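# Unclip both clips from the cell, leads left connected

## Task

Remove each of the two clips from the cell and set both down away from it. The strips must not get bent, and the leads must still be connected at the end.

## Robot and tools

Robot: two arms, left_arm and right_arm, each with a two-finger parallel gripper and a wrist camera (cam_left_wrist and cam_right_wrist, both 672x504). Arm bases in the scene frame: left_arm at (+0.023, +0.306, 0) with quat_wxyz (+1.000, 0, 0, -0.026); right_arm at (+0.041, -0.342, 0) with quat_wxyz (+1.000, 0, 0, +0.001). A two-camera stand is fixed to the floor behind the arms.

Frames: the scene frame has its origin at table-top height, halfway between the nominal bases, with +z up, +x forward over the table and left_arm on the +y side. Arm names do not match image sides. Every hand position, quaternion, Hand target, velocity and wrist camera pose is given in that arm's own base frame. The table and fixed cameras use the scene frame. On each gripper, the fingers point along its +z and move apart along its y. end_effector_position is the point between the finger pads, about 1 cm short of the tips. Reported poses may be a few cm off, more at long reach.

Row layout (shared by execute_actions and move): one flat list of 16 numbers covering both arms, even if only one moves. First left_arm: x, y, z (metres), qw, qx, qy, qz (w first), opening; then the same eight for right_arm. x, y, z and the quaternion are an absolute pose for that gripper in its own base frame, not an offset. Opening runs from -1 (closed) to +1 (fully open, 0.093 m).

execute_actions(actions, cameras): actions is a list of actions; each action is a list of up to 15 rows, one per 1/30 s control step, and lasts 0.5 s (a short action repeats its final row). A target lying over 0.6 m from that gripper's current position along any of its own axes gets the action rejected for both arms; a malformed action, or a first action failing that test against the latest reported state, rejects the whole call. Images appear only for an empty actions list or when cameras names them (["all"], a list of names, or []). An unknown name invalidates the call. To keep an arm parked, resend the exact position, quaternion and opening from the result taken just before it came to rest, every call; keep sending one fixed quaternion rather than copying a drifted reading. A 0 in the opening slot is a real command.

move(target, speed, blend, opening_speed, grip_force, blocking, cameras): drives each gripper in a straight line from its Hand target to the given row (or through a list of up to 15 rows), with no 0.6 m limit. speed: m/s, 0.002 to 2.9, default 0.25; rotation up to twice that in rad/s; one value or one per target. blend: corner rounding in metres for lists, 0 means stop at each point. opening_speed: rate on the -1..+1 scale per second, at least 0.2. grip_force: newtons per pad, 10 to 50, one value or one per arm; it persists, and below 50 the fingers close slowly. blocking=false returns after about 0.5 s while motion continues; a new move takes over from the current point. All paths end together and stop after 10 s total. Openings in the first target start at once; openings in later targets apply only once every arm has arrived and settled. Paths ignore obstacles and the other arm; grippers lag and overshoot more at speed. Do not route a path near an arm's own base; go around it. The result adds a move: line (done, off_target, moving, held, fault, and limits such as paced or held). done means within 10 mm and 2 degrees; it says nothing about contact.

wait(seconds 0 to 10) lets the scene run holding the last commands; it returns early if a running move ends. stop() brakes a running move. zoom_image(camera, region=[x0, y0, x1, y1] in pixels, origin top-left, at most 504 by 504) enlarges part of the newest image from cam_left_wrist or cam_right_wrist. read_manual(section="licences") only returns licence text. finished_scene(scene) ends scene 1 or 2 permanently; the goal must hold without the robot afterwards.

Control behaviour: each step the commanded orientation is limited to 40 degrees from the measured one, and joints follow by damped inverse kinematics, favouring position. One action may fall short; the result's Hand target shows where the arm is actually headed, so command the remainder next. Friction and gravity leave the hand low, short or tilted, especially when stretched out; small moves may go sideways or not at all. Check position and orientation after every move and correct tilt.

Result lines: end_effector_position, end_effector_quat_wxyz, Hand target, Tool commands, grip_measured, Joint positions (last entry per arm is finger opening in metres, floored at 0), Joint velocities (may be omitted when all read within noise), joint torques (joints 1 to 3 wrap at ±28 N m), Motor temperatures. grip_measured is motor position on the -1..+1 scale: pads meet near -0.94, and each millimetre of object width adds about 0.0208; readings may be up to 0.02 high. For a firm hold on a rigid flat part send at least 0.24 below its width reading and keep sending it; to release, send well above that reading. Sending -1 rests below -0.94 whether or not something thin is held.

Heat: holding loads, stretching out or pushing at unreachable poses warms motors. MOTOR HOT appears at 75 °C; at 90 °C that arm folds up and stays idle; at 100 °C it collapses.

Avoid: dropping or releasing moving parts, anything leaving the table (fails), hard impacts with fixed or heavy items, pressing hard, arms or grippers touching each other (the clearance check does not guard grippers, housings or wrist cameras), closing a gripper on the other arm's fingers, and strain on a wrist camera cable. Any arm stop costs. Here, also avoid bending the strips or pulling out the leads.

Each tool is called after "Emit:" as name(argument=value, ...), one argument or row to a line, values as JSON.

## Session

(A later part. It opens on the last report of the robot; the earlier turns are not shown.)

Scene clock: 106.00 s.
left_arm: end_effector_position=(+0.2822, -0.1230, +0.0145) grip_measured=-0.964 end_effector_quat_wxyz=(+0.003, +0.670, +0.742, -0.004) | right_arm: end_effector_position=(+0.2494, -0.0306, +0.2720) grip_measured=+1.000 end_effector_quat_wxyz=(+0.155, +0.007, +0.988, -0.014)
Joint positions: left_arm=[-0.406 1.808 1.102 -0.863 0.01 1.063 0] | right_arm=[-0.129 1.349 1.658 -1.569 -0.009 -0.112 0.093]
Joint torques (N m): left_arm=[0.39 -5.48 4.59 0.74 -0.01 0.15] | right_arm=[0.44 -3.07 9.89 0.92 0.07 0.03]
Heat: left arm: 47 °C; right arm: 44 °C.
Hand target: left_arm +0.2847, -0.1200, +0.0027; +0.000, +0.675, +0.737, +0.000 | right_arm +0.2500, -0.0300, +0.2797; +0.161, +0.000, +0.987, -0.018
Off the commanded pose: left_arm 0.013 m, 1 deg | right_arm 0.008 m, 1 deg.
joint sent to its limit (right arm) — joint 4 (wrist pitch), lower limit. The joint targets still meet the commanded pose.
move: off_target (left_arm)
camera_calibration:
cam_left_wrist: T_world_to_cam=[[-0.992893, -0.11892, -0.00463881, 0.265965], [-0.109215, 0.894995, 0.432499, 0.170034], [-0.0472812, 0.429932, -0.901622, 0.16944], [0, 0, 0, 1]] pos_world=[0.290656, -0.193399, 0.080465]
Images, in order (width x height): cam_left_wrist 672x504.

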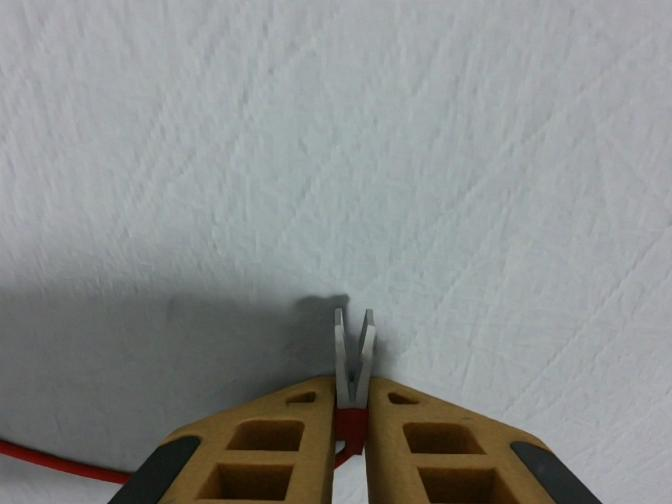

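Emit:
move(
  target=[0.285,-0.12,0.006,0,0.6756,0.7373,0,-0.3,0.25,-0.03,0.28,0.157,0,0.987,-0.018,1],
  opening_speed=0.4,
  speed=0.03,
)

Emit:
move(
  target=[
    [0.285,-0.12,0.07,0,0.6756,0.7373,0,-0.3,0.25,-0.03,0.28,0.157,0,0.987,-0.018,1],
    [0.28,-0.07,0.20,0,0.6756,0.7373,0,-0.3,0.25,-0.03,0.28,0.157,0,0.987,-0.018,1],
  ],
  speed=[0.06,0.2],
  blend=0.01,
  cameras=["cam_left_wrist"],
)

Emit:
move(
  target=[
    [0.28,0.0,0.25,0,0.6756,0.7373,0,1,0.25,0.05,0.26,0,-0.7218,0.6921,0,0.2],
    [0.28,0.0,0.25,0,0.6756,0.7373,0,1,0.256,0.185,0.20,0,-0.7218,0.6921,0,0.2],
  ],
  cameras=["all"],
)

Scene clock: 112.00 s.
left_arm: end_effector_position=(+0.2711, -0.1238, +0.0152) grip_measured=-0.303 end_effector_quat_wxyz=(-0.011, +0.669, +0.742, -0.025) | right_arm: end_effector_position=(+0.2494, -0.0306, +0.2720) grip_measured=+1.000 end_effector_quat_wxyz=(+0.155, +0.007, +0.988, -0.014)
Joint positions: left_arm=[-0.406 1.806 1.102 -0.904 0.041 1.063 0.031] | right_arm=[-0.129 1.349 1.658 -1.569 -0.009 -0.112 0.093]
Joint torques (N m): left_arm=[0.38 -6.08 5.29 0.9 -0.19 0.13] | right_arm=[0.44 -3.07 9.89 0.92 0.08 0.03]
Heat: left arm: 46 °C; right arm: 45 °C.
Hand target: left_arm +0.2837, -0.1213, +0.0074; +0.001, +0.675, +0.738, -0.004 | right_arm +0.2500, -0.0300, +0.2797; +0.161, +0.000, +0.987, -0.018
Off the commanded pose: left_arm 0.017 m, 3 deg | right_arm 0.008 m, 1 deg.
joint sent to its limit (right arm) — joint 4 (wrist pitch), lower limit. The joint targets still meet the commanded pose.
move: off_target (left_arm)

Scene clock: 114.80 s.
left_arm: end_effector_position=(+0.2836, -0.0725, +0.1860) grip_measured=-0.302 end_effector_quat_wxyz=(-0.003, +0.668, +0.744, -0.003) | right_arm: end_effector_position=(+0.2494, -0.0306, +0.2720) grip_measured=+1.000 end_effector_quat_wxyz=(+0.155, +0.007, +0.988, -0.014)
Joint positions: left_arm=[-0.249 1.677 1.647 -1.549 0.002 1.215 0.031] | right_arm=[-0.129 1.349 1.658 -1.569 -0.009 -0.112 0.093]
Joint torques (N m): left_arm=[0.12 -9.52 8.5 0.04 0 0.16] | right_arm=[0.44 -3.08 9.88 0.93 0.07 0.03]
Heat: left arm: 47 °C; right arm: 45 °C.
Hand target: left_arm +0.2819, -0.0696, +0.1985; +0.009, +0.676, +0.737, +0.008 | right_arm +0.2500, -0.0300, +0.2797; +0.161, +0.000, +0.987, -0.018
Off the commanded pose: left_arm 0.015 m, 1 deg | right_arm 0.008 m, 1 deg.
joint sent to its limit (left arm) — joint 4 (wrist pitch), lower limit. The joint targets still meet the commanded pose.
joint sent to its limit (right arm) — joint 4 (wrist pitch), lower limit. The joint targets still meet the commanded pose.
move: off_target (left_arm)
camera_calibration:
cam_left_wrist: T_world_to_cam=[[-0.992345, -0.123489, 0.00111124, 0.272543], [-0.110279, 0.890169, 0.442084, 0.0489859], [-0.0555817, 0.438578, -0.896973, 0.304598], [0, 0, 0, 1]] pos_world=[0.292789, -0.14354, 0.251258]
Images, in order (width x height): cam_left_wrist 672x504.

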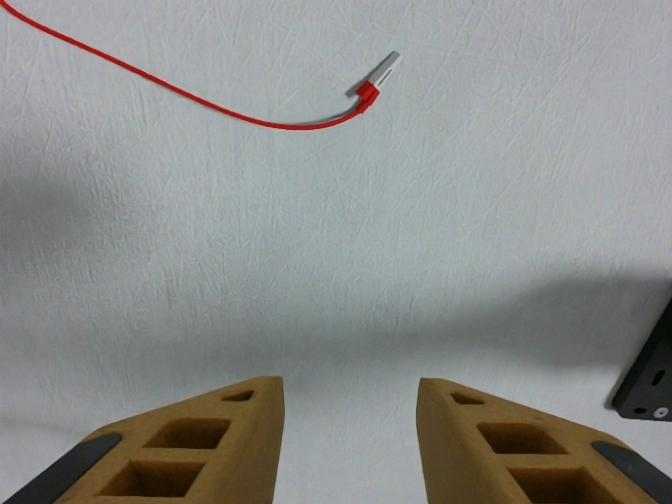

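Scene clock: 120.37 s.
left_arm: end_effector_position=(+0.2839, -0.0018, +0.2340) grip_measured=+1.000 end_effector_quat_wxyz=(+0.064, +0.665, +0.742, +0.055) | right_arm: end_effector_position=(+0.2556, +0.1807, +0.1896) grip_measured=+0.202 end_effector_quat_wxyz=(+0.005, +0.723, -0.691, +0.009)
Joint positions: left_arm=[-0.005 1.532 1.68 -1.55 0.002 1.457 0.093] | right_arm=[0.626 1.758 1.755 -1.573 0.02 -0.99 0.055]
Joint torques (N m): left_arm=[0.34 -8.24 9.11 0.44 0.1 0.15] | right_arm=[-0.21 -7.76 9.89 0.19 -0.16 0.23]
Heat: left arm: 47 °C; right arm: 44 °C.
Hand target: left_arm +0.2802, -0.0005, +0.2486; +0.079, +0.671, +0.734, +0.070 | right_arm +0.2567, +0.1839, +0.1994; -0.010, +0.720, -0.694, +0.007
Off the commanded pose: left_arm 0.017 m, 10 deg | right_arm 0.011 m, 1 deg.
joint sent to its limit (left arm) — joint 4 (wrist pitch), lower limit. The joint targets are off in orientation, not in position.
joint sent to its limit (right arm) — joint 4 (wrist pitch), lower limit. The joint targets still meet the commanded pose.
move: off_target (left_arm, right_arm)
camera_calibration:
cam_left_wrist: T_world_to_cam=[[-0.976709, -0.125015, -0.174385, 0.318128], [-0.187758, 0.891346, 0.412613, -0.00622811], [0.103855, 0.435745, -0.894058, 0.27069], [0, 0, 0, 1]] pos_world=[0.281437, -0.0726295, 0.300059]
cam_right_wrist: T_world_to_cam=[[0.99892, 0.0457355, -0.0082178, -0.261719], [0.0448315, -0.902031, 0.429338, 0.111625], [0.0122233, -0.429243, -0.903107, 0.331902], [0, 0, 0, 1]] pos_world=[0.252375, 0.255126, 0.249668]

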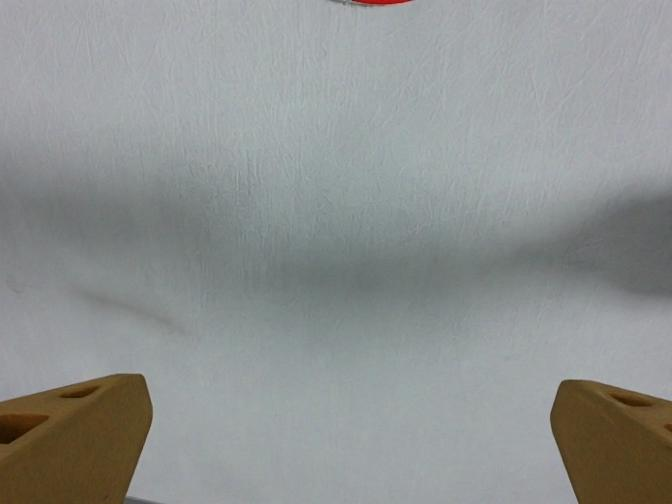

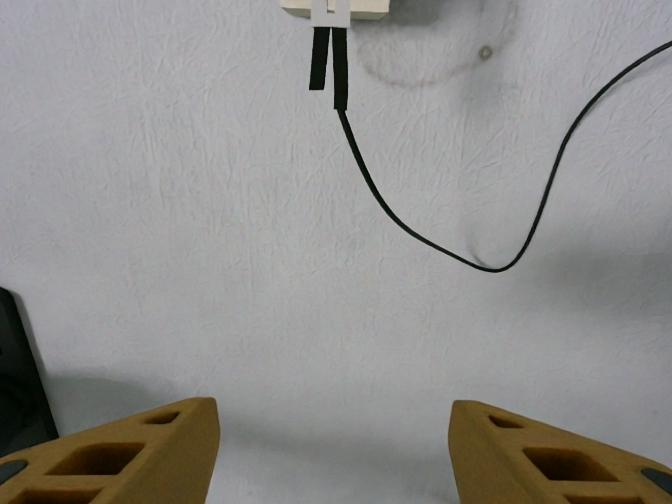

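Emit:
move(
  target=[0.28,0.0,0.24,0.066,0.667,0.74,0.057,0,0.252,0.245,0.165,0,-0.7218,0.6921,0,-0.1],
  cameras=["cam_right_wrist"],
)

Emit:
zoom_image(
  camera="cam_right_wrist",
  region=[180, 0, 500, 300],
)

Scene clock: 126.03 s.
left_arm: end_effector_position=(+0.2839, -0.0018, +0.2340) grip_measured=+0.002 end_effector_quat_wxyz=(+0.064, +0.665, +0.742, +0.055) | right_arm: end_effector_position=(+0.2455, +0.2351, +0.1561) grip_measured=-0.098 end_effector_quat_wxyz=(+0.027, +0.724, -0.689, +0.006)
Joint positions: left_arm=[-0.005 1.532 1.68 -1.55 0.002 1.457 0.045] | right_arm=[0.77 1.89 1.785 -1.519 0.014 -0.85 0.04]
Joint torques (N m): left_arm=[0.46 -6.89 7.58 0.44 0.11 0.05] | right_arm=[-0.2 -8.68 9.98 0.44 -0.18 0.22]
Heat: left arm: 47 °C; right arm: 44 °C.
Hand target: left_arm +0.2801, -0.0001, +0.2398; +0.067, +0.667, +0.740, +0.058 | right_arm +0.2521, +0.2446, +0.1652; -0.001, +0.722, -0.692, +0.001
Off the commanded pose: left_arm 0.007 m, 0 deg | right_arm 0.015 m, 3 deg.
joint sent to its limit (left arm) — joint 4 (wrist pitch), lower limit. The joint targets still meet the commanded pose.
move: off_target (right_arm)
camera_calibration:
cam_right_wrist: T_world_to_cam=[[0.997747, 0.0495099, -0.0452638, -0.249199], [0.0646528, -0.889661, 0.452022, 0.164182], [-0.0178899, -0.45393, -0.890858, 0.336382], [0, 0, 0, 1]] pos_world=[0.24404, 0.311098, 0.214175]
Images, in order (width x height): cam_right_wrist 672x504.

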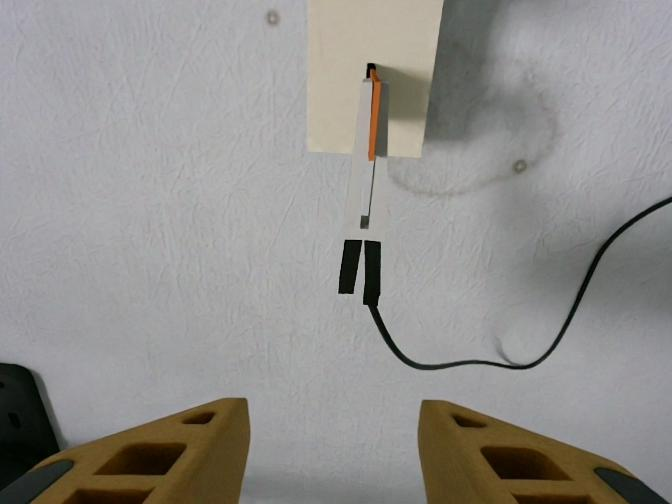

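Scaled by 1.575 from the camera's 672x504 image, which has a finer 960x720 frame.

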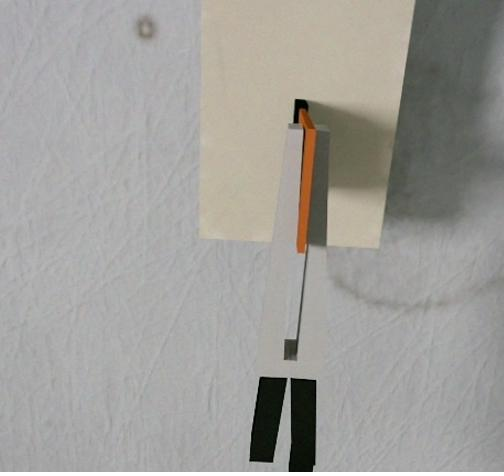

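Emit:
move(
  target=[0.28,0.0,0.24,0.066,0.667,0.74,0.057,0,0.256,0.26,0.135,0,-0.7071,0.7071,0,-0.1],
  speed=0.12,
  cameras=["cam_right_wrist"],
)

Emit:
zoom_image(
  camera="cam_right_wrist",
  region=[180, 200, 500, 500],
)

Scene clock: 136.60 s.
left_arm: end_effector_position=(+0.2839, -0.0018, +0.2340) grip_measured=+0.002 end_effector_quat_wxyz=(+0.064, +0.665, +0.742, +0.055) | right_arm: end_effector_position=(+0.2560, +0.2537, +0.1360) grip_measured=-0.098 end_effector_quat_wxyz=(+0.009, +0.711, -0.703, +0.007)
Joint positions: left_arm=[-0.005 1.532 1.68 -1.55 0.002 1.457 0.045] | right_arm=[0.787 1.932 1.762 -1.42 0.014 -0.794 0.04]
Joint torques (N m): left_arm=[0.42 -6.9 7.56 0.43 0.11 0.04] | right_arm=[0.29 -8.94 6.56 0.57 -0.2 0.23]
Heat: left arm: 46 °C; right arm: 44 °C.
Hand target: left_arm +0.2801, -0.0001, +0.2398; +0.067, +0.667, +0.740, +0.058 | right_arm +0.2559, +0.2600, +0.1350; +0.000, +0.710, -0.705, +0.000
Off the commanded pose: left_arm 0.007 m, 0 deg | right_arm 0.006 m, 1 deg.
joint sent to its limit (left arm) — joint 4 (wrist pitch), lower limit. The joint targets still meet the commanded pose.
move: done
camera_calibration:
cam_right_wrist: T_world_to_cam=[[0.999793, 0.0103786, -0.0174969, -0.255876], [0.0169181, -0.901813, 0.431794, 0.207176], [-0.0112976, -0.432001, -0.901802, 0.321359], [0, 0, 0, 1]] pos_world=[0.255949, 0.328317, 0.195868]
Images, in order (width x height): cam_right_wrist 672x504.

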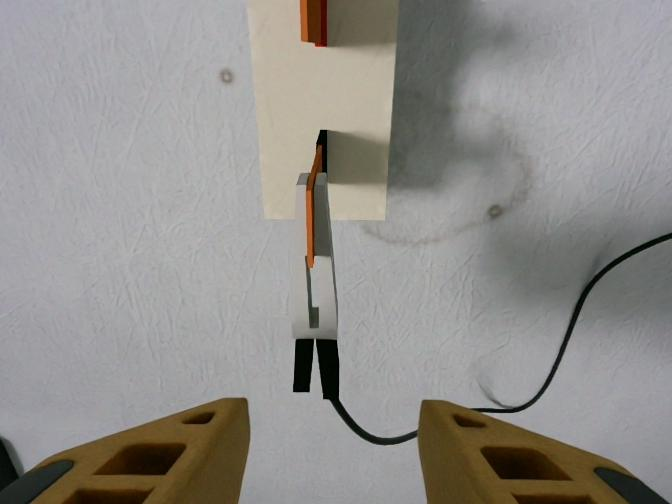

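Scaled by 1.575 from the camera's 672x504 image, which has a finer 960x720 frame.

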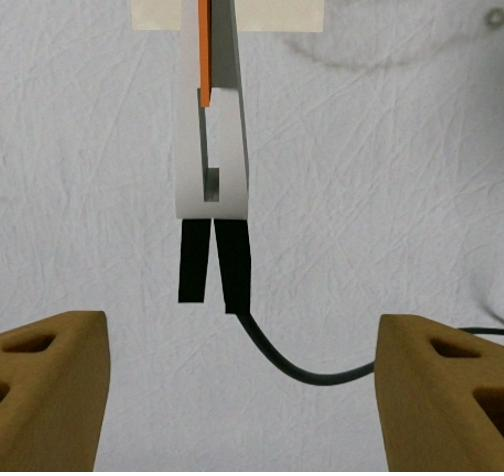

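Emit:
move(
  target=[0.28,0.0,0.24,0.066,0.667,0.74,0.057,0,0.2515,0.263,0.108,0,-0.7071,0.7071,0,-0.25],
  speed=0.1,
  cameras=["cam_right_wrist"],
)

Emit:
zoom_image(
  camera="cam_right_wrist",
  region=[180, 200, 500, 500],
)

Scene clock: 140.17 s.
left_arm: end_effector_position=(+0.2839, -0.0018, +0.2340) grip_measured=+0.002 end_effector_quat_wxyz=(+0.064, +0.665, +0.742, +0.055) | right_arm: end_effector_position=(+0.2517, +0.2564, +0.1074) grip_measured=-0.248 end_effector_quat_wxyz=(+0.012, +0.708, -0.706, +0.007)
Joint positions: left_arm=[-0.005 1.532 1.68 -1.55 0.002 1.457 0.045] | right_arm=[0.801 1.932 1.649 -1.312 0.014 -0.774 0.033]
Joint torques (N m): left_arm=[0.4 -6.91 7.6 0.43 0.1 0.05] | right_arm=[0.35 -9.46 6.43 0.55 -0.19 0.22]
Heat: left arm: 46 °C; right arm: 43 °C.
Hand target: left_arm +0.2801, -0.0001, +0.2398; +0.067, +0.667, +0.740, +0.058 | right_arm +0.2512, +0.2625, +0.1080; +0.001, +0.707, -0.707, +0.000
Off the commanded pose: left_arm 0.007 m, 0 deg | right_arm 0.007 m, 2 deg.
joint sent to its limit (left arm) — joint 4 (wrist pitch), lower limit. The joint targets still meet the commanded pose.
move: done
camera_calibration:
cam_right_wrist: T_world_to_cam=[[0.999763, 0.00414992, -0.0213574, -0.250091], [0.0130443, -0.899976, 0.435744, 0.222125], [-0.0174128, -0.435919, -0.899817, 0.299061], [0, 0, 0, 1]] pos_world=[0.252342, 0.331311, 0.166969]
Images, in order (width x height): cam_right_wrist 672x504.

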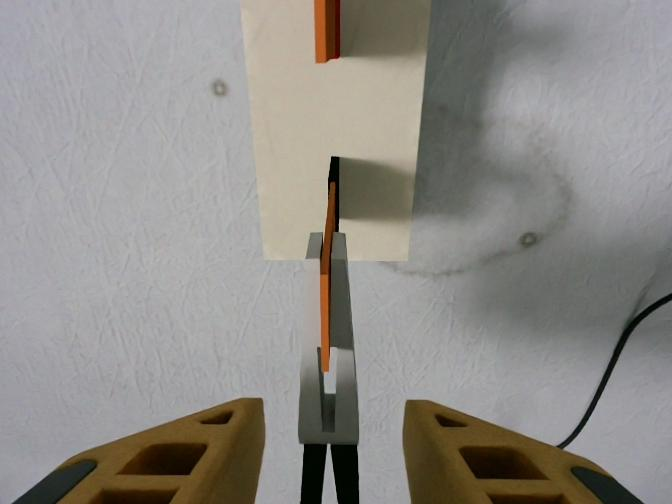

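Scaled by 1.575 from the camera's 672x504 image, which has a finer 960x720 frame.

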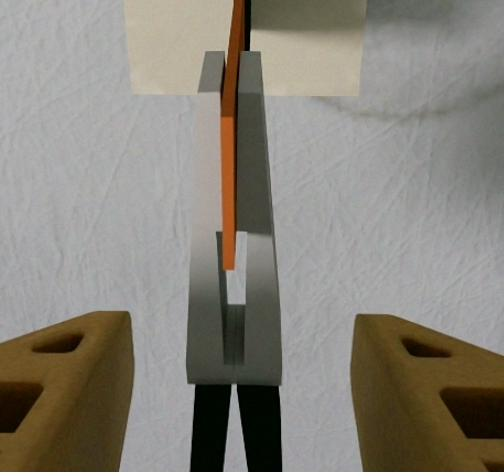

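Emit:
move(
  target=[0.28,0.0,0.24,0.066,0.667,0.74,0.057,0,0.2508,0.271,0.108,0,-0.7071,0.7071,0,-0.4],
  speed=0.1,
  cameras=["cam_right_wrist"],
)

Scene clock: 145.07 s.
left_arm: end_effector_position=(+0.2839, -0.0018, +0.2340) grip_measured=+0.002 end_effector_quat_wxyz=(+0.064, +0.665, +0.742, +0.055) | right_arm: end_effector_position=(+0.2476, +0.2608, +0.1032) grip_measured=-0.398 end_effector_quat_wxyz=(+0.017, +0.707, -0.707, +0.007)
Joint positions: left_arm=[-0.005 1.532 1.68 -1.55 0.002 1.457 0.045] | right_arm=[0.818 1.944 1.649 -1.311 0.014 -0.752 0.026]
Joint torques (N m): left_arm=[0.42 -6.87 7.57 0.44 0.1 0.04] | right_arm=[0.34 -8.7 9.07 0.46 -0.2 0.23]
Heat: left arm: 46 °C; right arm: 43 °C.
Hand target: left_arm +0.2801, -0.0001, +0.2398; +0.067, +0.667, +0.740, +0.058 | right_arm +0.2510, +0.2711, +0.1079; -0.001, +0.706, -0.708, +0.000
Off the commanded pose: left_arm 0.007 m, 0 deg | right_arm 0.012 m, 2 deg.
joint sent to its limit (left arm) — joint 4 (wrist pitch), lower limit. The joint targets still meet the commanded pose.
move: off_target (right_arm)
camera_calibration:
cam_right_wrist: T_world_to_cam=[[0.999605, -0.000524016, -0.0280917, -0.244102], [0.0119768, -0.89649, 0.442902, 0.226594], [-0.025416, -0.443064, -0.89613, 0.300613], [0, 0, 0, 1]] pos_world=[0.248933, 0.336202, 0.162172]
Images, in order (width x height): cam_right_wrist 672x504.

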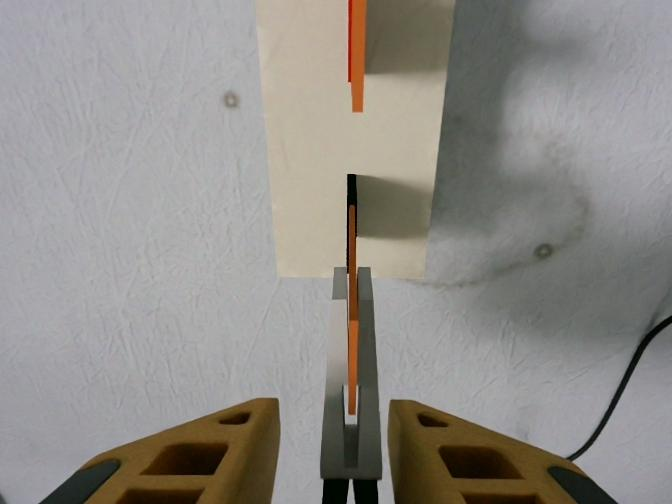

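Emit:
move(
  target=[0.28,0.0,0.24,0.066,0.667,0.74,0.057,0,0.2550,0.258,0.110,0,-0.7071,0.7071,0,-0.3],
  speed=0.1,
  cameras=["cam_right_wrist"],
)

Scene clock: 150.87 s.
left_arm: end_effector_position=(+0.2839, -0.0018, +0.2340) grip_measured=+0.002 end_effector_quat_wxyz=(+0.064, +0.665, +0.742, +0.055) | right_arm: end_effector_position=(+0.2535, +0.2551, +0.1032) grip_measured=-0.302 end_effector_quat_wxyz=(+0.017, +0.704, -0.710, +0.007)
Joint positions: left_arm=[-0.005 1.532 1.68 -1.55 0.002 1.457 0.045] | right_arm=[0.795 1.944 1.649 -1.311 0.014 -0.766 0.031]
Joint torques (N m): left_arm=[0.49 -6.87 7.56 0.44 0.1 0.03] | right_arm=[-0.65 -11.04 6.63 0.46 -0.19 -0.01]
Heat: left arm: 46 °C; right arm: 42 °C.
Hand target: left_arm +0.2801, -0.0001, +0.2398; +0.067, +0.667, +0.740, +0.058 | right_arm +0.2552, +0.2578, +0.1100; +0.000, +0.706, -0.708, +0.000
Off the commanded pose: left_arm 0.007 m, 0 deg | right_arm 0.008 m, 2 deg.
joint sent to its limit (left arm) — joint 4 (wrist pitch), lower limit. The joint targets still meet the commanded pose.
move: done
camera_calibration:
cam_right_wrist: T_world_to_cam=[[0.999544, -0.00976719, -0.0285767, -0.247649], [0.00389378, -0.896677, 0.442668, 0.22348], [-0.0299477, -0.442578, -0.89623, 0.299227], [0, 0, 0, 1]] pos_world=[0.255627, 0.330401, 0.162172]
Images, in order (width x height): cam_right_wrist 672x504.

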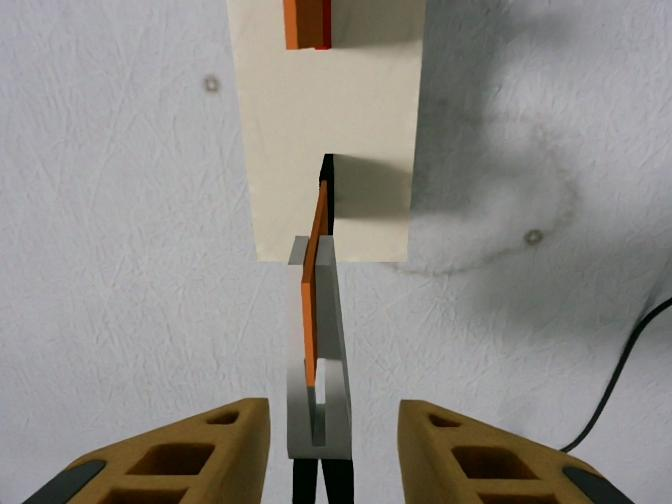

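Emit:
move(
  target=[0.28,0.0,0.24,0.066,0.667,0.74,0.057,0,0.2515,0.251,0.114,0,-0.7071,0.7071,0,-0.3],
  speed=0.1,
  cameras=["cam_right_wrist"],
)

Scene clock: 154.07 s.
left_arm: end_effector_position=(+0.2839, -0.0018, +0.2340) grip_measured=+0.002 end_effector_quat_wxyz=(+0.064, +0.665, +0.742, +0.055) | right_arm: end_effector_position=(+0.2502, +0.2502, +0.1023) grip_measured=-0.302 end_effector_quat_wxyz=(+0.022, +0.706, -0.708, +0.007)
Joint positions: left_arm=[-0.005 1.532 1.68 -1.55 0.002 1.457 0.045] | right_arm=[0.792 1.93 1.626 -1.311 0.014 -0.775 0.031]
Joint torques (N m): left_arm=[0.5 -6.84 7.54 0.44 0.1 0.05] | right_arm=[-0.85 -12.49 6.41 0.37 -0.19 -0.01]
Motor temperatures (°C): left_arm=[34 46 40 34 27 32 30] | right_arm=[28 39 42 38 27 26 30]
Heat: left arm: 46 °C; right arm: 42 °C.
Hand target: left_arm +0.2801, -0.0001, +0.2398; +0.067, +0.667, +0.740, +0.058 | right_arm +0.2511, +0.2510, +0.1140; +0.000, +0.707, -0.707, +0.000
Off the commanded pose: left_arm 0.007 m, 0 deg | right_arm 0.012 m, 3 deg.
joint sent to its limit (left arm) — joint 4 (wrist pitch), lower limit. The joint targets still meet the commanded pose.
move: off_target (right_arm)
camera_calibration:
cam_right_wrist: T_world_to_cam=[[0.999368, -0.00385446, -0.0353389, -0.245126], [0.0124078, -0.893761, 0.448371, 0.216057], [-0.0333127, -0.448526, -0.893149, 0.29817], [0, 0, 0, 1]] pos_world=[0.252224, 0.325896, 0.160774]
Images, in order (width x height): cam_right_wrist 672x504.

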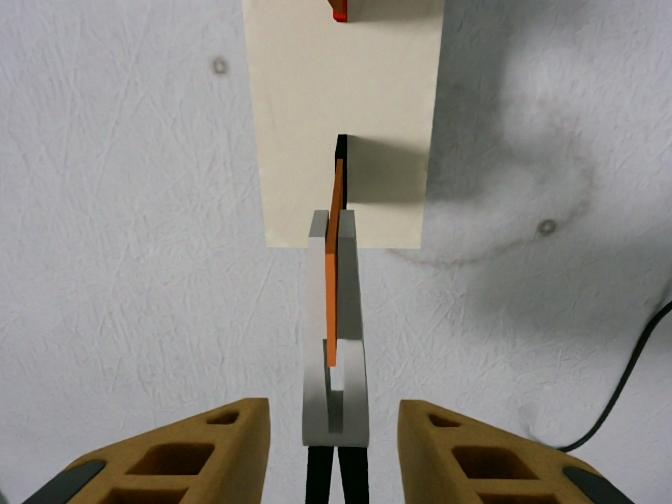

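Emit:
move(
  target=[0.28,0.0,0.24,0.066,0.667,0.74,0.057,0,0.2515,0.2495,0.120,0,-0.7071,0.7071,0,-0.4],
  speed=0.1,
  cameras=["cam_right_wrist"],
)

Scene clock: 157.07 s.
left_arm: end_effector_position=(+0.2839, -0.0018, +0.2340) grip_measured=+0.002 end_effector_quat_wxyz=(+0.064, +0.665, +0.742, +0.055) | right_arm: end_effector_position=(+0.2510, +0.2494, +0.1023) grip_measured=-0.398 end_effector_quat_wxyz=(+0.022, +0.705, -0.709, +0.007)
Joint positions: left_arm=[-0.005 1.532 1.68 -1.55 0.002 1.457 0.045] | right_arm=[0.789 1.93 1.626 -1.311 0.014 -0.777 0.026]
Joint torques (N m): left_arm=[0.5 -6.9 7.57 0.43 0.1 0.05] | right_arm=[-0.85 -12.89 7.84 0.13 -0.19 -0.01]
Heat: left arm: 45 °C; right arm: 42 °C.
Hand target: left_arm +0.2801, -0.0001, +0.2398; +0.067, +0.667, +0.740, +0.058 | right_arm +0.2512, +0.2496, +0.1195; +0.000, +0.707, -0.707, +0.000
Off the commanded pose: left_arm 0.007 m, 0 deg | right_arm 0.018 m, 3 deg.
joint sent to its limit (left arm) — joint 4 (wrist pitch), lower limit. The joint targets still meet the commanded pose.
move: off_target (right_arm)
camera_calibration:
cam_right_wrist: T_world_to_cam=[[0.999361, -0.00541848, -0.035343, -0.245517], [0.011009, -0.893805, 0.448321, 0.215796], [-0.0340189, -0.448424, -0.893174, 0.298036], [0, 0, 0, 1]] pos_world=[0.253123, 0.325195, 0.160774]
Images, in order (width x height): cam_right_wrist 672x504.

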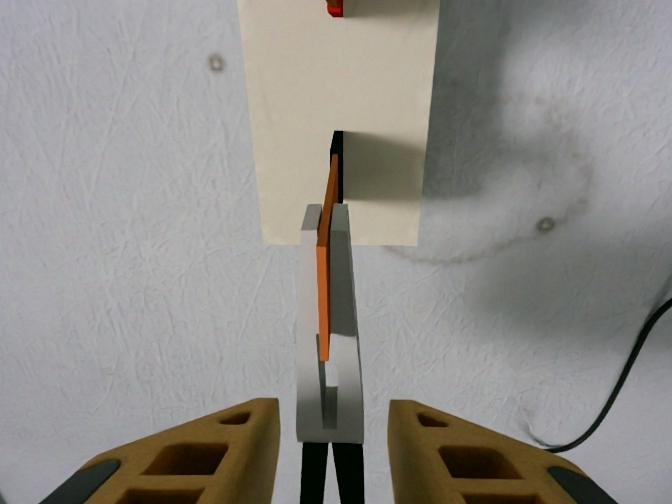

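Emit:
move(
  target=[
    [0.28,0.0,0.24,0.066,0.667,0.74,0.057,0,0.2515,0.2495,0.140,0,-0.7071,0.7071,0,-0.3],
    [0.28,0.0,0.24,0.066,0.667,0.74,0.057,0,0.2515,0.2495,0.111,0,-0.7071,0.7071,0,-0.3],
  ],
  speed=0.1,
  cameras=["cam_right_wrist"],
)

Scene clock: 161.93 s.
left_arm: end_effector_position=(+0.2839, -0.0018, +0.2340) grip_measured=+0.002 end_effector_quat_wxyz=(+0.064, +0.665, +0.742, +0.055) | right_arm: end_effector_position=(+0.2485, +0.2469, +0.1011) grip_measured=-0.302 end_effector_quat_wxyz=(+0.025, +0.706, -0.708, +0.007)
Joint positions: left_arm=[-0.005 1.532 1.68 -1.55 0.002 1.457 0.045] | right_arm=[0.789 1.923 1.611 -1.309 0.014 -0.778 0.031]
Joint velocities: left_arm=[within noise] | right_arm=[0.051 -0.007 -0.002 -0.007 0.051 -0.051 0]
Joint torques (N m): left_arm=[0.4 -6.9 7.58 0.43 0.1 0.05] | right_arm=[-0.92 -11.9 6.35 0.49 -0.19 -0.01]
Heat: left arm: 45 °C; right arm: 42 °C.
Hand target: left_arm +0.2801, -0.0001, +0.2398; +0.067, +0.667, +0.740, +0.058 | right_arm +0.2515, +0.2495, +0.1108; +0.001, +0.707, -0.707, +0.000
Off the commanded pose: left_arm 0.007 m, 0 deg | right_arm 0.011 m, 3 deg.
joint sent to its limit (left arm) — joint 4 (wrist pitch), lower limit. The joint targets still meet the commanded pose.
move: off_target (right_arm)
camera_calibration:
cam_right_wrist: T_world_to_cam=[[0.9992, -0.00401101, -0.0397933, -0.242985], [0.0144248, -0.891851, 0.452099, 0.212344], [-0.0373031, -0.452312, -0.89108, 0.297331], [0, 0, 0, 1]] pos_world=[0.250819, 0.322891, 0.159276]
Images, in order (width x height): cam_right_wrist 672x504.

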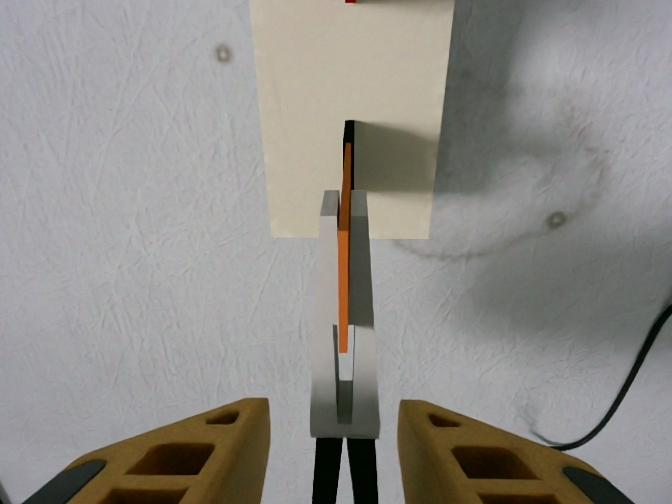

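Emit:
move(
  target=[0.28,0.0,0.24,0.066,0.667,0.74,0.057,0,0.257,0.241,0.120,0,-0.7071,0.7071,0,-0.3],
  speed=0.1,
  cameras=["cam_right_wrist"],
)

Scene clock: 167.83 s.
left_arm: end_effector_position=(+0.2839, -0.0018, +0.2340) grip_measured=+0.002 end_effector_quat_wxyz=(+0.064, +0.665, +0.742, +0.055) | right_arm: end_effector_position=(+0.2564, +0.2388, +0.1027) grip_measured=-0.302 end_effector_quat_wxyz=(+0.023, +0.705, -0.709, +0.006)
Joint positions: left_arm=[-0.005 1.532 1.68 -1.55 0.002 1.457 0.045] | right_arm=[0.757 1.918 1.611 -1.309 0.014 -0.807 0.031]
Joint torques (N m): left_arm=[0.43 -6.9 7.56 0.45 0.1 0.05] | right_arm=[-0.65 -12.42 8.31 0.13 -0.2 -0.01]
Heat: left arm: 45 °C; right arm: 41 °C.
Hand target: left_arm +0.2801, -0.0001, +0.2398; +0.067, +0.667, +0.740, +0.058 | right_arm +0.2571, +0.2406, +0.1197; +0.000, +0.707, -0.707, +0.000
Off the commanded pose: left_arm 0.007 m, 0 deg | right_arm 0.017 m, 3 deg.
joint sent to its limit (left arm) — joint 4 (wrist pitch), lower limit. The joint targets still meet the commanded pose.
move: off_target (right_arm)
camera_calibration:
cam_right_wrist: T_world_to_cam=[[0.999261, -0.00698989, -0.0378028, -0.25034], [0.0107205, -0.893658, 0.448621, 0.206104], [-0.0369186, -0.448695, -0.892922, 0.294539], [0, 0, 0, 1]] pos_world=[0.258819, 0.314595, 0.161074]
Images, in order (width x height): cam_right_wrist 672x504.

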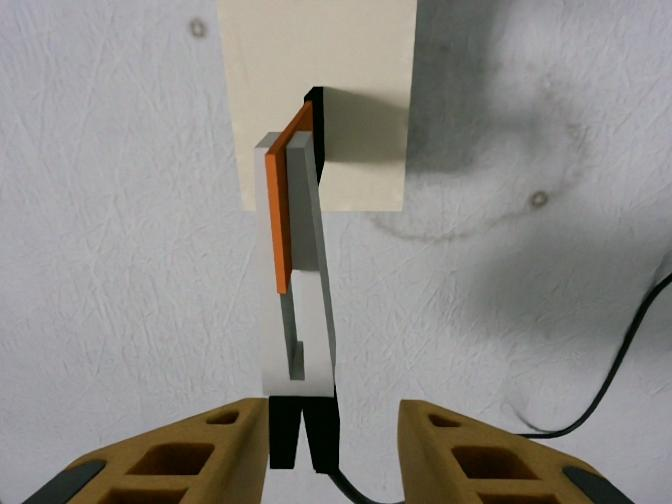

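Emit:
move(
  target=[0.28,0.0,0.24,0.066,0.667,0.74,0.057,0,0.2515,0.240,0.118,0,-0.7071,0.7071,0,-0.3],
  speed=0.1,
  cameras=["cam_right_wrist"],
)

Scene clock: 171.13 s.
left_arm: end_effector_position=(+0.2839, -0.0018, +0.2340) grip_measured=+0.002 end_effector_quat_wxyz=(+0.064, +0.665, +0.742, +0.055) | right_arm: end_effector_position=(+0.2550, +0.2376, +0.1069) grip_measured=-0.302 end_effector_quat_wxyz=(+0.018, +0.705, -0.709, +0.006)
Joint positions: left_arm=[-0.005 1.532 1.68 -1.55 0.002 1.457 0.045] | right_arm=[0.757 1.9 1.603 -1.309 0.014 -0.807 0.031]
Joint torques (N m): left_arm=[0.42 -6.84 7.54 0.43 0.1 0.04] | right_arm=[0.25 -12.08 6.35 0.31 -0.19 0.1]
Heat: left arm: 45 °C; right arm: 41 °C.
Hand target: left_arm +0.2801, -0.0001, +0.2398; +0.067, +0.667, +0.740, +0.058 | right_arm +0.2516, +0.2400, +0.1176; +0.000, +0.707, -0.707, +0.000
Off the commanded pose: left_arm 0.007 m, 0 deg | right_arm 0.012 m, 2 deg.
joint sent to its limit (left arm) — joint 4 (wrist pitch), lower limit. The joint targets still meet the commanded pose.
move: off_target (right_arm)
camera_calibration:
cam_right_wrist: T_world_to_cam=[[0.999526, -0.0067837, -0.0300291, -0.249802], [0.00719403, -0.896947, 0.442079, 0.20548], [-0.0299335, -0.442085, -0.896473, 0.294723], [0, 0, 0, 1]] pos_world=[0.257027, 0.312902, 0.165872]
Images, in order (width x height): cam_right_wrist 672x504.

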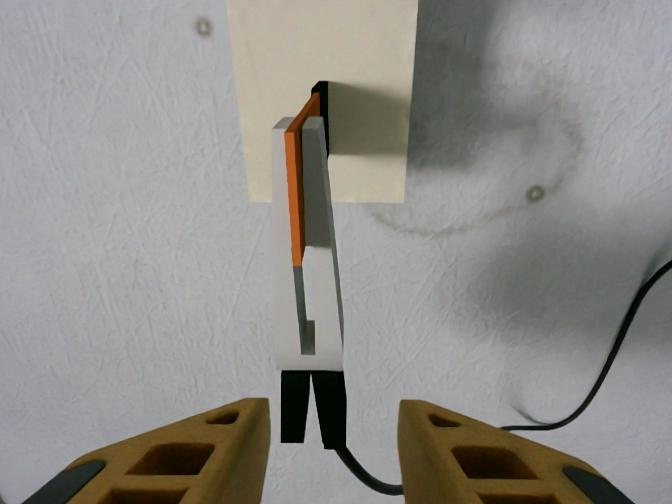

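Emit:
move(
  target=[0.28,0.0,0.24,0.066,0.667,0.74,0.057,0,0.2495,0.245,0.118,0,-0.7071,0.7071,0,-0.3],
  speed=0.1,
  cameras=["cam_right_wrist"],
)

Scene clock: 175.43 s.
left_arm: end_effector_position=(+0.2839, -0.0018, +0.2340) grip_measured=+0.002 end_effector_quat_wxyz=(+0.064, +0.665, +0.742, +0.055) | right_arm: end_effector_position=(+0.2517, +0.2411, +0.1069) grip_measured=-0.302 end_effector_quat_wxyz=(+0.018, +0.708, -0.706, +0.006)
Joint positions: left_arm=[-0.005 1.532 1.68 -1.55 0.002 1.457 0.045] | right_arm=[0.77 1.9 1.603 -1.309 0.014 -0.804 0.031]
Joint torques (N m): left_arm=[0.47 -6.89 7.58 0.42 0.09 0.04] | right_arm=[0.35 -11.41 7.28 0.28 -0.2 0.23]
Heat: left arm: 45 °C; right arm: 41 °C.
Hand target: left_arm +0.2801, -0.0001, +0.2398; +0.067, +0.667, +0.740, +0.058 | right_arm +0.2495, +0.2451, +0.1178; +0.000, +0.707, -0.707, +0.000
Off the commanded pose: left_arm 0.007 m, 0 deg | right_arm 0.012 m, 2 deg.
joint sent to its limit (left arm) — joint 4 (wrist pitch), lower limit. The joint targets still meet the commanded pose.
move: off_target (right_arm)
camera_calibration:
cam_right_wrist: T_world_to_cam=[[0.999547, 0.00398484, -0.0298384, -0.24903], [0.0167736, -0.896796, 0.442127, 0.206172], [-0.0249972, -0.442427, -0.896456, 0.295002], [0, 0, 0, 1]] pos_world=[0.252833, 0.316404, 0.165872]
Images, in order (width x height): cam_right_wrist 672x504.

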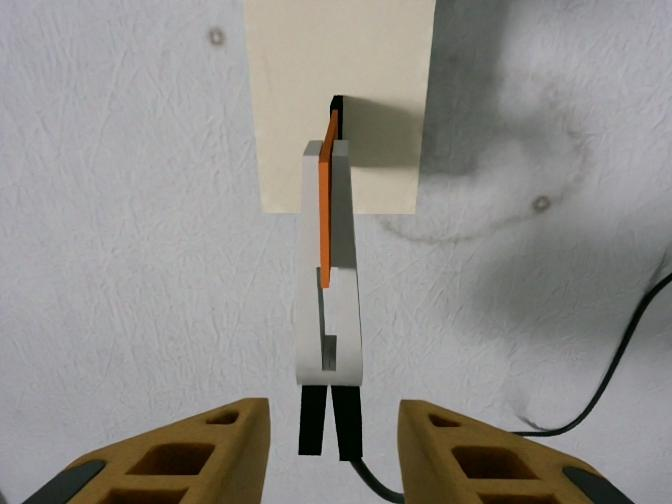

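Emit:
move(
  target=[0.28,0.0,0.24,0.066,0.667,0.74,0.057,0,0.2495,0.245,0.118,0,-0.7071,0.7071,0,-0.72],
  opening_speed=0.3,
  cameras=["cam_right_wrist"],
)

Emit:
move(
  target=[0.28,0.0,0.24,0.066,0.667,0.74,0.057,0,0.2495,0.245,0.118,0,-0.7071,0.7071,0,-1],
  opening_speed=0.3,
  cameras=["cam_right_wrist"],
)

Scene clock: 180.67 s.
left_arm: end_effector_position=(+0.2839, -0.0018, +0.2340) grip_measured=+0.002 end_effector_quat_wxyz=(+0.064, +0.665, +0.742, +0.055) | right_arm: end_effector_position=(+0.2514, +0.2415, +0.1069) grip_measured=-0.716 end_effector_quat_wxyz=(+0.018, +0.711, -0.703, +0.006)
Joint positions: left_arm=[-0.005 1.532 1.68 -1.55 0.002 1.457 0.045] | right_arm=[0.772 1.9 1.603 -1.309 0.014 -0.81 0.011]
Joint torques (N m): left_arm=[0.46 -6.86 7.54 0.42 0.1 0.04] | right_arm=[0.28 -11.43 7.25 0.28 -0.2 0.23]
Heat: left arm: 45 °C; right arm: 42 °C.
Hand target: left_arm +0.2801, -0.0001, +0.2398; +0.067, +0.667, +0.740, +0.058 | right_arm +0.2492, +0.2453, +0.1178; +0.000, +0.710, -0.704, +0.000
Off the commanded pose: left_arm 0.007 m, 0 deg | right_arm 0.012 m, 2 deg.
joint sent to its limit (left arm) — joint 4 (wrist pitch), lower limit. The joint targets still meet the commanded pose.
move: off_target (right_arm)
camera_calibration:
cam_right_wrist: T_world_to_cam=[[0.999478, 0.0116377, -0.0301235, -0.250495], [0.0237624, -0.896703, 0.441994, 0.204779], [-0.021868, -0.44248, -0.896512, 0.294395], [0, 0, 0, 1]] pos_world=[0.251936, 0.316805, 0.165871]
Images, in order (width x height): cam_right_wrist 672x504.

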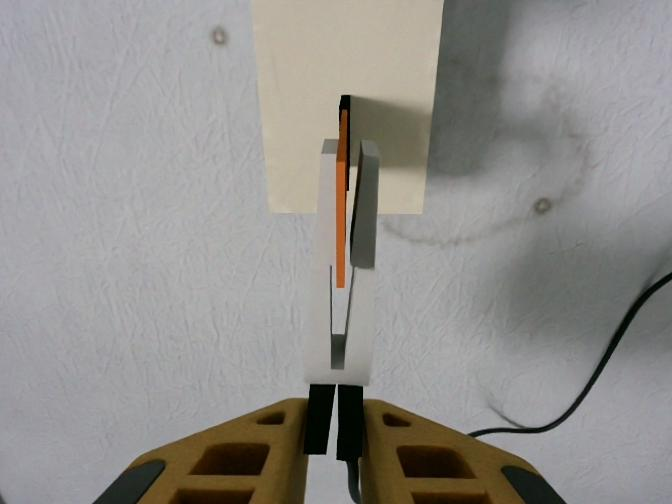

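Scene clock: 182.27 s.
left_arm: end_effector_position=(+0.2839, -0.0018, +0.2340) grip_measured=+0.002 end_effector_quat_wxyz=(+0.064, +0.665, +0.742, +0.055) | right_arm: end_effector_position=(+0.2517, +0.2411, +0.1069) grip_measured=-0.928 end_effector_quat_wxyz=(+0.018, +0.708, -0.706, +0.006)
Joint positions: left_arm=[-0.005 1.532 1.68 -1.55 0.002 1.457 0.045] | right_arm=[0.77 1.9 1.603 -1.309 0.014 -0.804 0.001]
Joint torques (N m): left_arm=[0.42 -6.89 7.56 0.44 0.09 0.04] | right_arm=[0.16 -11.44 7.24 0.28 -0.2 0.23]
Heat: left arm: 45 °C; right arm: 42 °C.
Hand target: left_arm +0.2801, -0.0001, +0.2398; +0.067, +0.667, +0.740, +0.058 | right_arm +0.2499, +0.2446, +0.1178; +0.000, +0.707, -0.708, +0.000
Off the commanded pose: left_arm 0.007 m, 0 deg | right_arm 0.012 m, 2 deg.
joint sent to its limit (left arm) — joint 4 (wrist pitch), lower limit. The joint targets still meet the commanded pose.
move: off_target (right_arm)
camera_calibration:
cam_right_wrist: T_world_to_cam=[[0.999547, 0.00398484, -0.0298384, -0.24903], [0.0167736, -0.896796, 0.442127, 0.206172], [-0.0249972, -0.442427, -0.896456, 0.295002], [0, 0, 0, 1]] pos_world=[0.252833, 0.316404, 0.165872]
Images, in order (width x height): cam_right_wrist 672x504.

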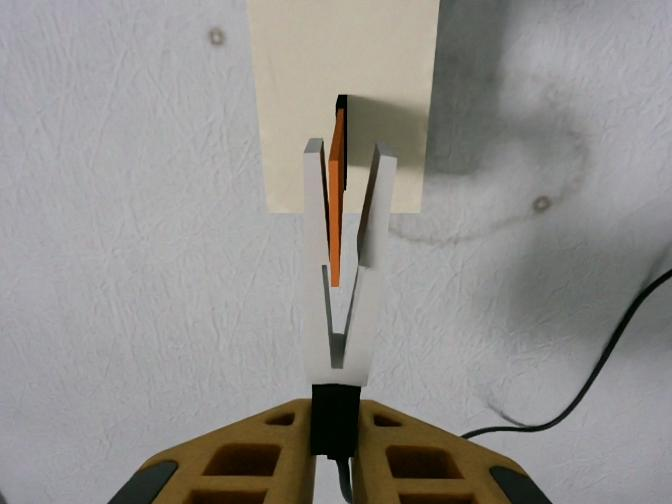

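Emit:
move(
  target=[
    [0.28,0.0,0.24,0.066,0.667,0.74,0.057,0,0.2505,0.230,0.120,0,-0.7071,0.7071,0,-1],
    [0.28,0.0,0.24,0.066,0.667,0.74,0.057,0,0.2505,0.19,0.124,0,-0.7071,0.7071,0,-1],
  ],
  speed=0.05,
  blend=0.01,
  cameras=["cam_right_wrist"],
)

Scene clock: 187.13 s.
left_arm: end_effector_position=(+0.2839, -0.0018, +0.2340) grip_measured=+0.002 end_effector_quat_wxyz=(+0.064, +0.665, +0.742, +0.055) | right_arm: end_effector_position=(+0.2505, +0.1896, +0.1156) grip_measured=-0.938 end_effector_quat_wxyz=(+0.019, +0.702, -0.711, +0.004)
Joint positions: left_arm=[-0.005 1.532 1.68 -1.55 0.002 1.457 0.045] | right_arm=[0.655 1.766 1.468 -1.309 0.014 -0.902 0]
Joint torques (N m): left_arm=[0.39 -6.87 7.54 0.43 0.09 0.05] | right_arm=[-0.77 -10.65 6.3 0.36 -0.21 -0.02]
Heat: left arm: 45 °C; right arm: 42 °C.
Hand target: left_arm +0.2801, -0.0001, +0.2398; +0.067, +0.667, +0.740, +0.058 | right_arm +0.2500, +0.1902, +0.1240; +0.001, +0.705, -0.710, +0.000
Off the commanded pose: left_arm 0.007 m, 0 deg | right_arm 0.008 m, 2 deg.
joint sent to its limit (left arm) — joint 4 (wrist pitch), lower limit. The joint targets still meet the commanded pose.
move: done; blend cut to 0.0073 m at target 1
camera_calibration:
cam_right_wrist: T_world_to_cam=[[0.999325, -0.0128843, -0.0343918, -0.243529], [0.00361889, -0.897339, 0.441327, 0.159704], [-0.0365473, -0.441154, -0.896687, 0.282738], [0, 0, 0, 1]] pos_world=[0.25312, 0.264902, 0.174671]
Images, in order (width x height): cam_right_wrist 672x504.

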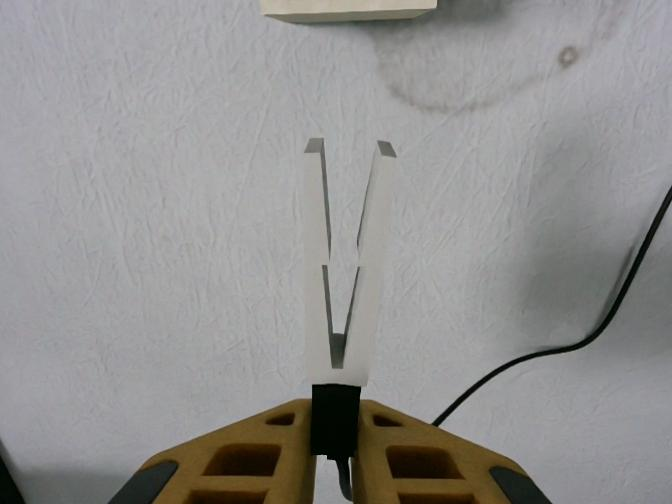

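Emit:
move(
  target=[
    [0.28,0.0,0.24,0.066,0.667,0.74,0.057,0,0.255,0.135,0.10,0,-0.7071,0.7071,0,-1],
    [0.28,0.0,0.24,0.066,0.667,0.74,0.057,0,0.255,0.13,0.04,0,-0.7071,0.7071,0,-1],
  ],
  speed=0.12,
  blend=0.02,
  cameras=["cam_right_wrist"],
)

Emit:
move(
  target=[0.28,0.0,0.24,0.066,0.667,0.74,0.057,0,0.255,0.13,0.017,0,-0.7071,0.7071,0,-1],
  speed=0.05,
  cameras=["cam_right_wrist"],
)

Scene clock: 191.90 s.
left_arm: end_effector_position=(+0.2839, -0.0018, +0.2340) grip_measured=+0.002 end_effector_quat_wxyz=(+0.064, +0.665, +0.742, +0.055) | right_arm: end_effector_position=(+0.2505, +0.1278, +0.0423) grip_measured=-0.938 end_effector_quat_wxyz=(+0.010, +0.706, -0.708, +0.003)
Joint positions: left_arm=[-0.005 1.532 1.68 -1.55 0.002 1.457 0.045] | right_arm=[0.479 1.685 1.075 -0.978 0.012 -1.088 0]
Joint torques (N m): left_arm=[0.4 -6.87 7.58 0.43 0.11 0.03] | right_arm=[-0.94 -6.16 6.12 0.57 -0.21 -0.02]
Heat: left arm: 45 °C; right arm: 42 °C.
Hand target: left_arm +0.2801, -0.0001, +0.2398; +0.067, +0.667, +0.740, +0.058 | right_arm +0.2535, +0.1298, +0.0404; +0.001, +0.707, -0.707, -0.001
Off the commanded pose: left_arm 0.007 m, 0 deg | right_arm 0.006 m, 1 deg.
joint sent to its limit (left arm) — joint 4 (wrist pitch), lower limit. The joint targets still meet the commanded pose.
move: done
camera_calibration:
cam_right_wrist: T_world_to_cam=[[0.999725, -0.00340364, -0.0232156, -0.248698], [0.00686298, -0.903736, 0.428035, 0.137032], [-0.0224376, -0.428077, -0.903464, 0.184837], [0, 0, 0, 1]] pos_world=[0.251836, 0.202119, 0.102565]
Images, in order (width x height): cam_right_wrist 672x504.

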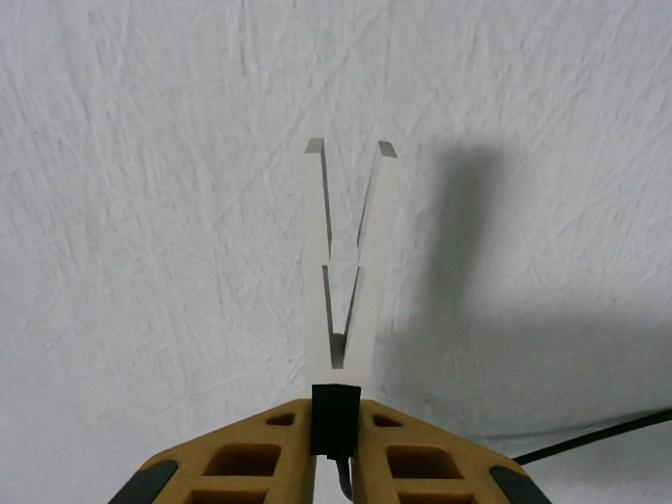

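Scene clock: 193.23 s.
left_arm: end_effector_position=(+0.2839, -0.0018, +0.2340) grip_measured=+0.002 end_effector_quat_wxyz=(+0.064, +0.665, +0.742, +0.055) | right_arm: end_effector_position=(+0.2520, +0.1285, +0.0193) grip_measured=-0.938 end_effector_quat_wxyz=(+0.008, +0.706, -0.708, +0.004)
Joint positions: left_arm=[-0.005 1.532 1.68 -1.55 0.002 1.457 0.045] | right_arm=[0.479 1.725 1.022 -0.881 0.012 -1.088 0]
Joint torques (N m): left_arm=[0.42 -6.9 7.56 0.44 0.1 0.05] | right_arm=[-0.95 -6.3 5.86 0.58 -0.19 -0.01]
Heat: left arm: 45 °C; right arm: 42 °C.
Hand target: left_arm +0.2801, -0.0001, +0.2398; +0.067, +0.667, +0.740, +0.058 | right_arm +0.2551, +0.1300, +0.0173; -0.001, +0.707, -0.707, +0.000
Off the commanded pose: left_arm 0.007 m, 0 deg | right_arm 0.004 m, 1 deg.
joint sent to its limit (left arm) — joint 4 (wrist pitch), lower limit. The joint targets still meet the commanded pose.
move: done
camera_calibration:
cam_right_wrist: T_world_to_cam=[[0.999785, -0.00330938, -0.0204892, -0.250781], [0.00575175, -0.90436, 0.426732, 0.147971], [-0.0199418, -0.426757, -0.904146, 0.163631], [0, 0, 0, 1]] pos_world=[0.253139, 0.20282, 0.0796644]
Images, in order (width x height): cam_right_wrist 672x504.

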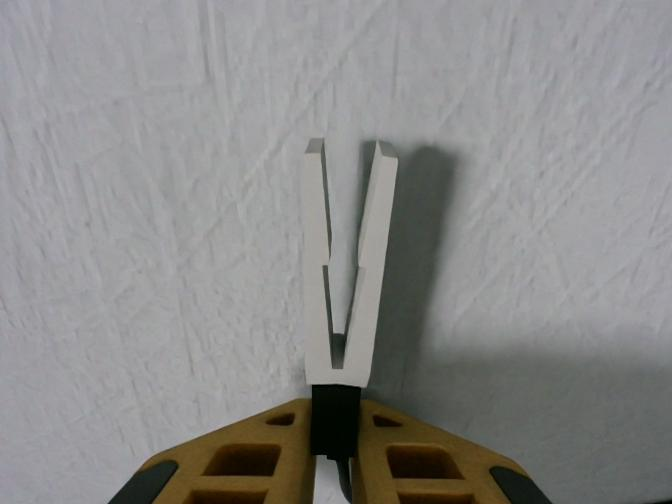

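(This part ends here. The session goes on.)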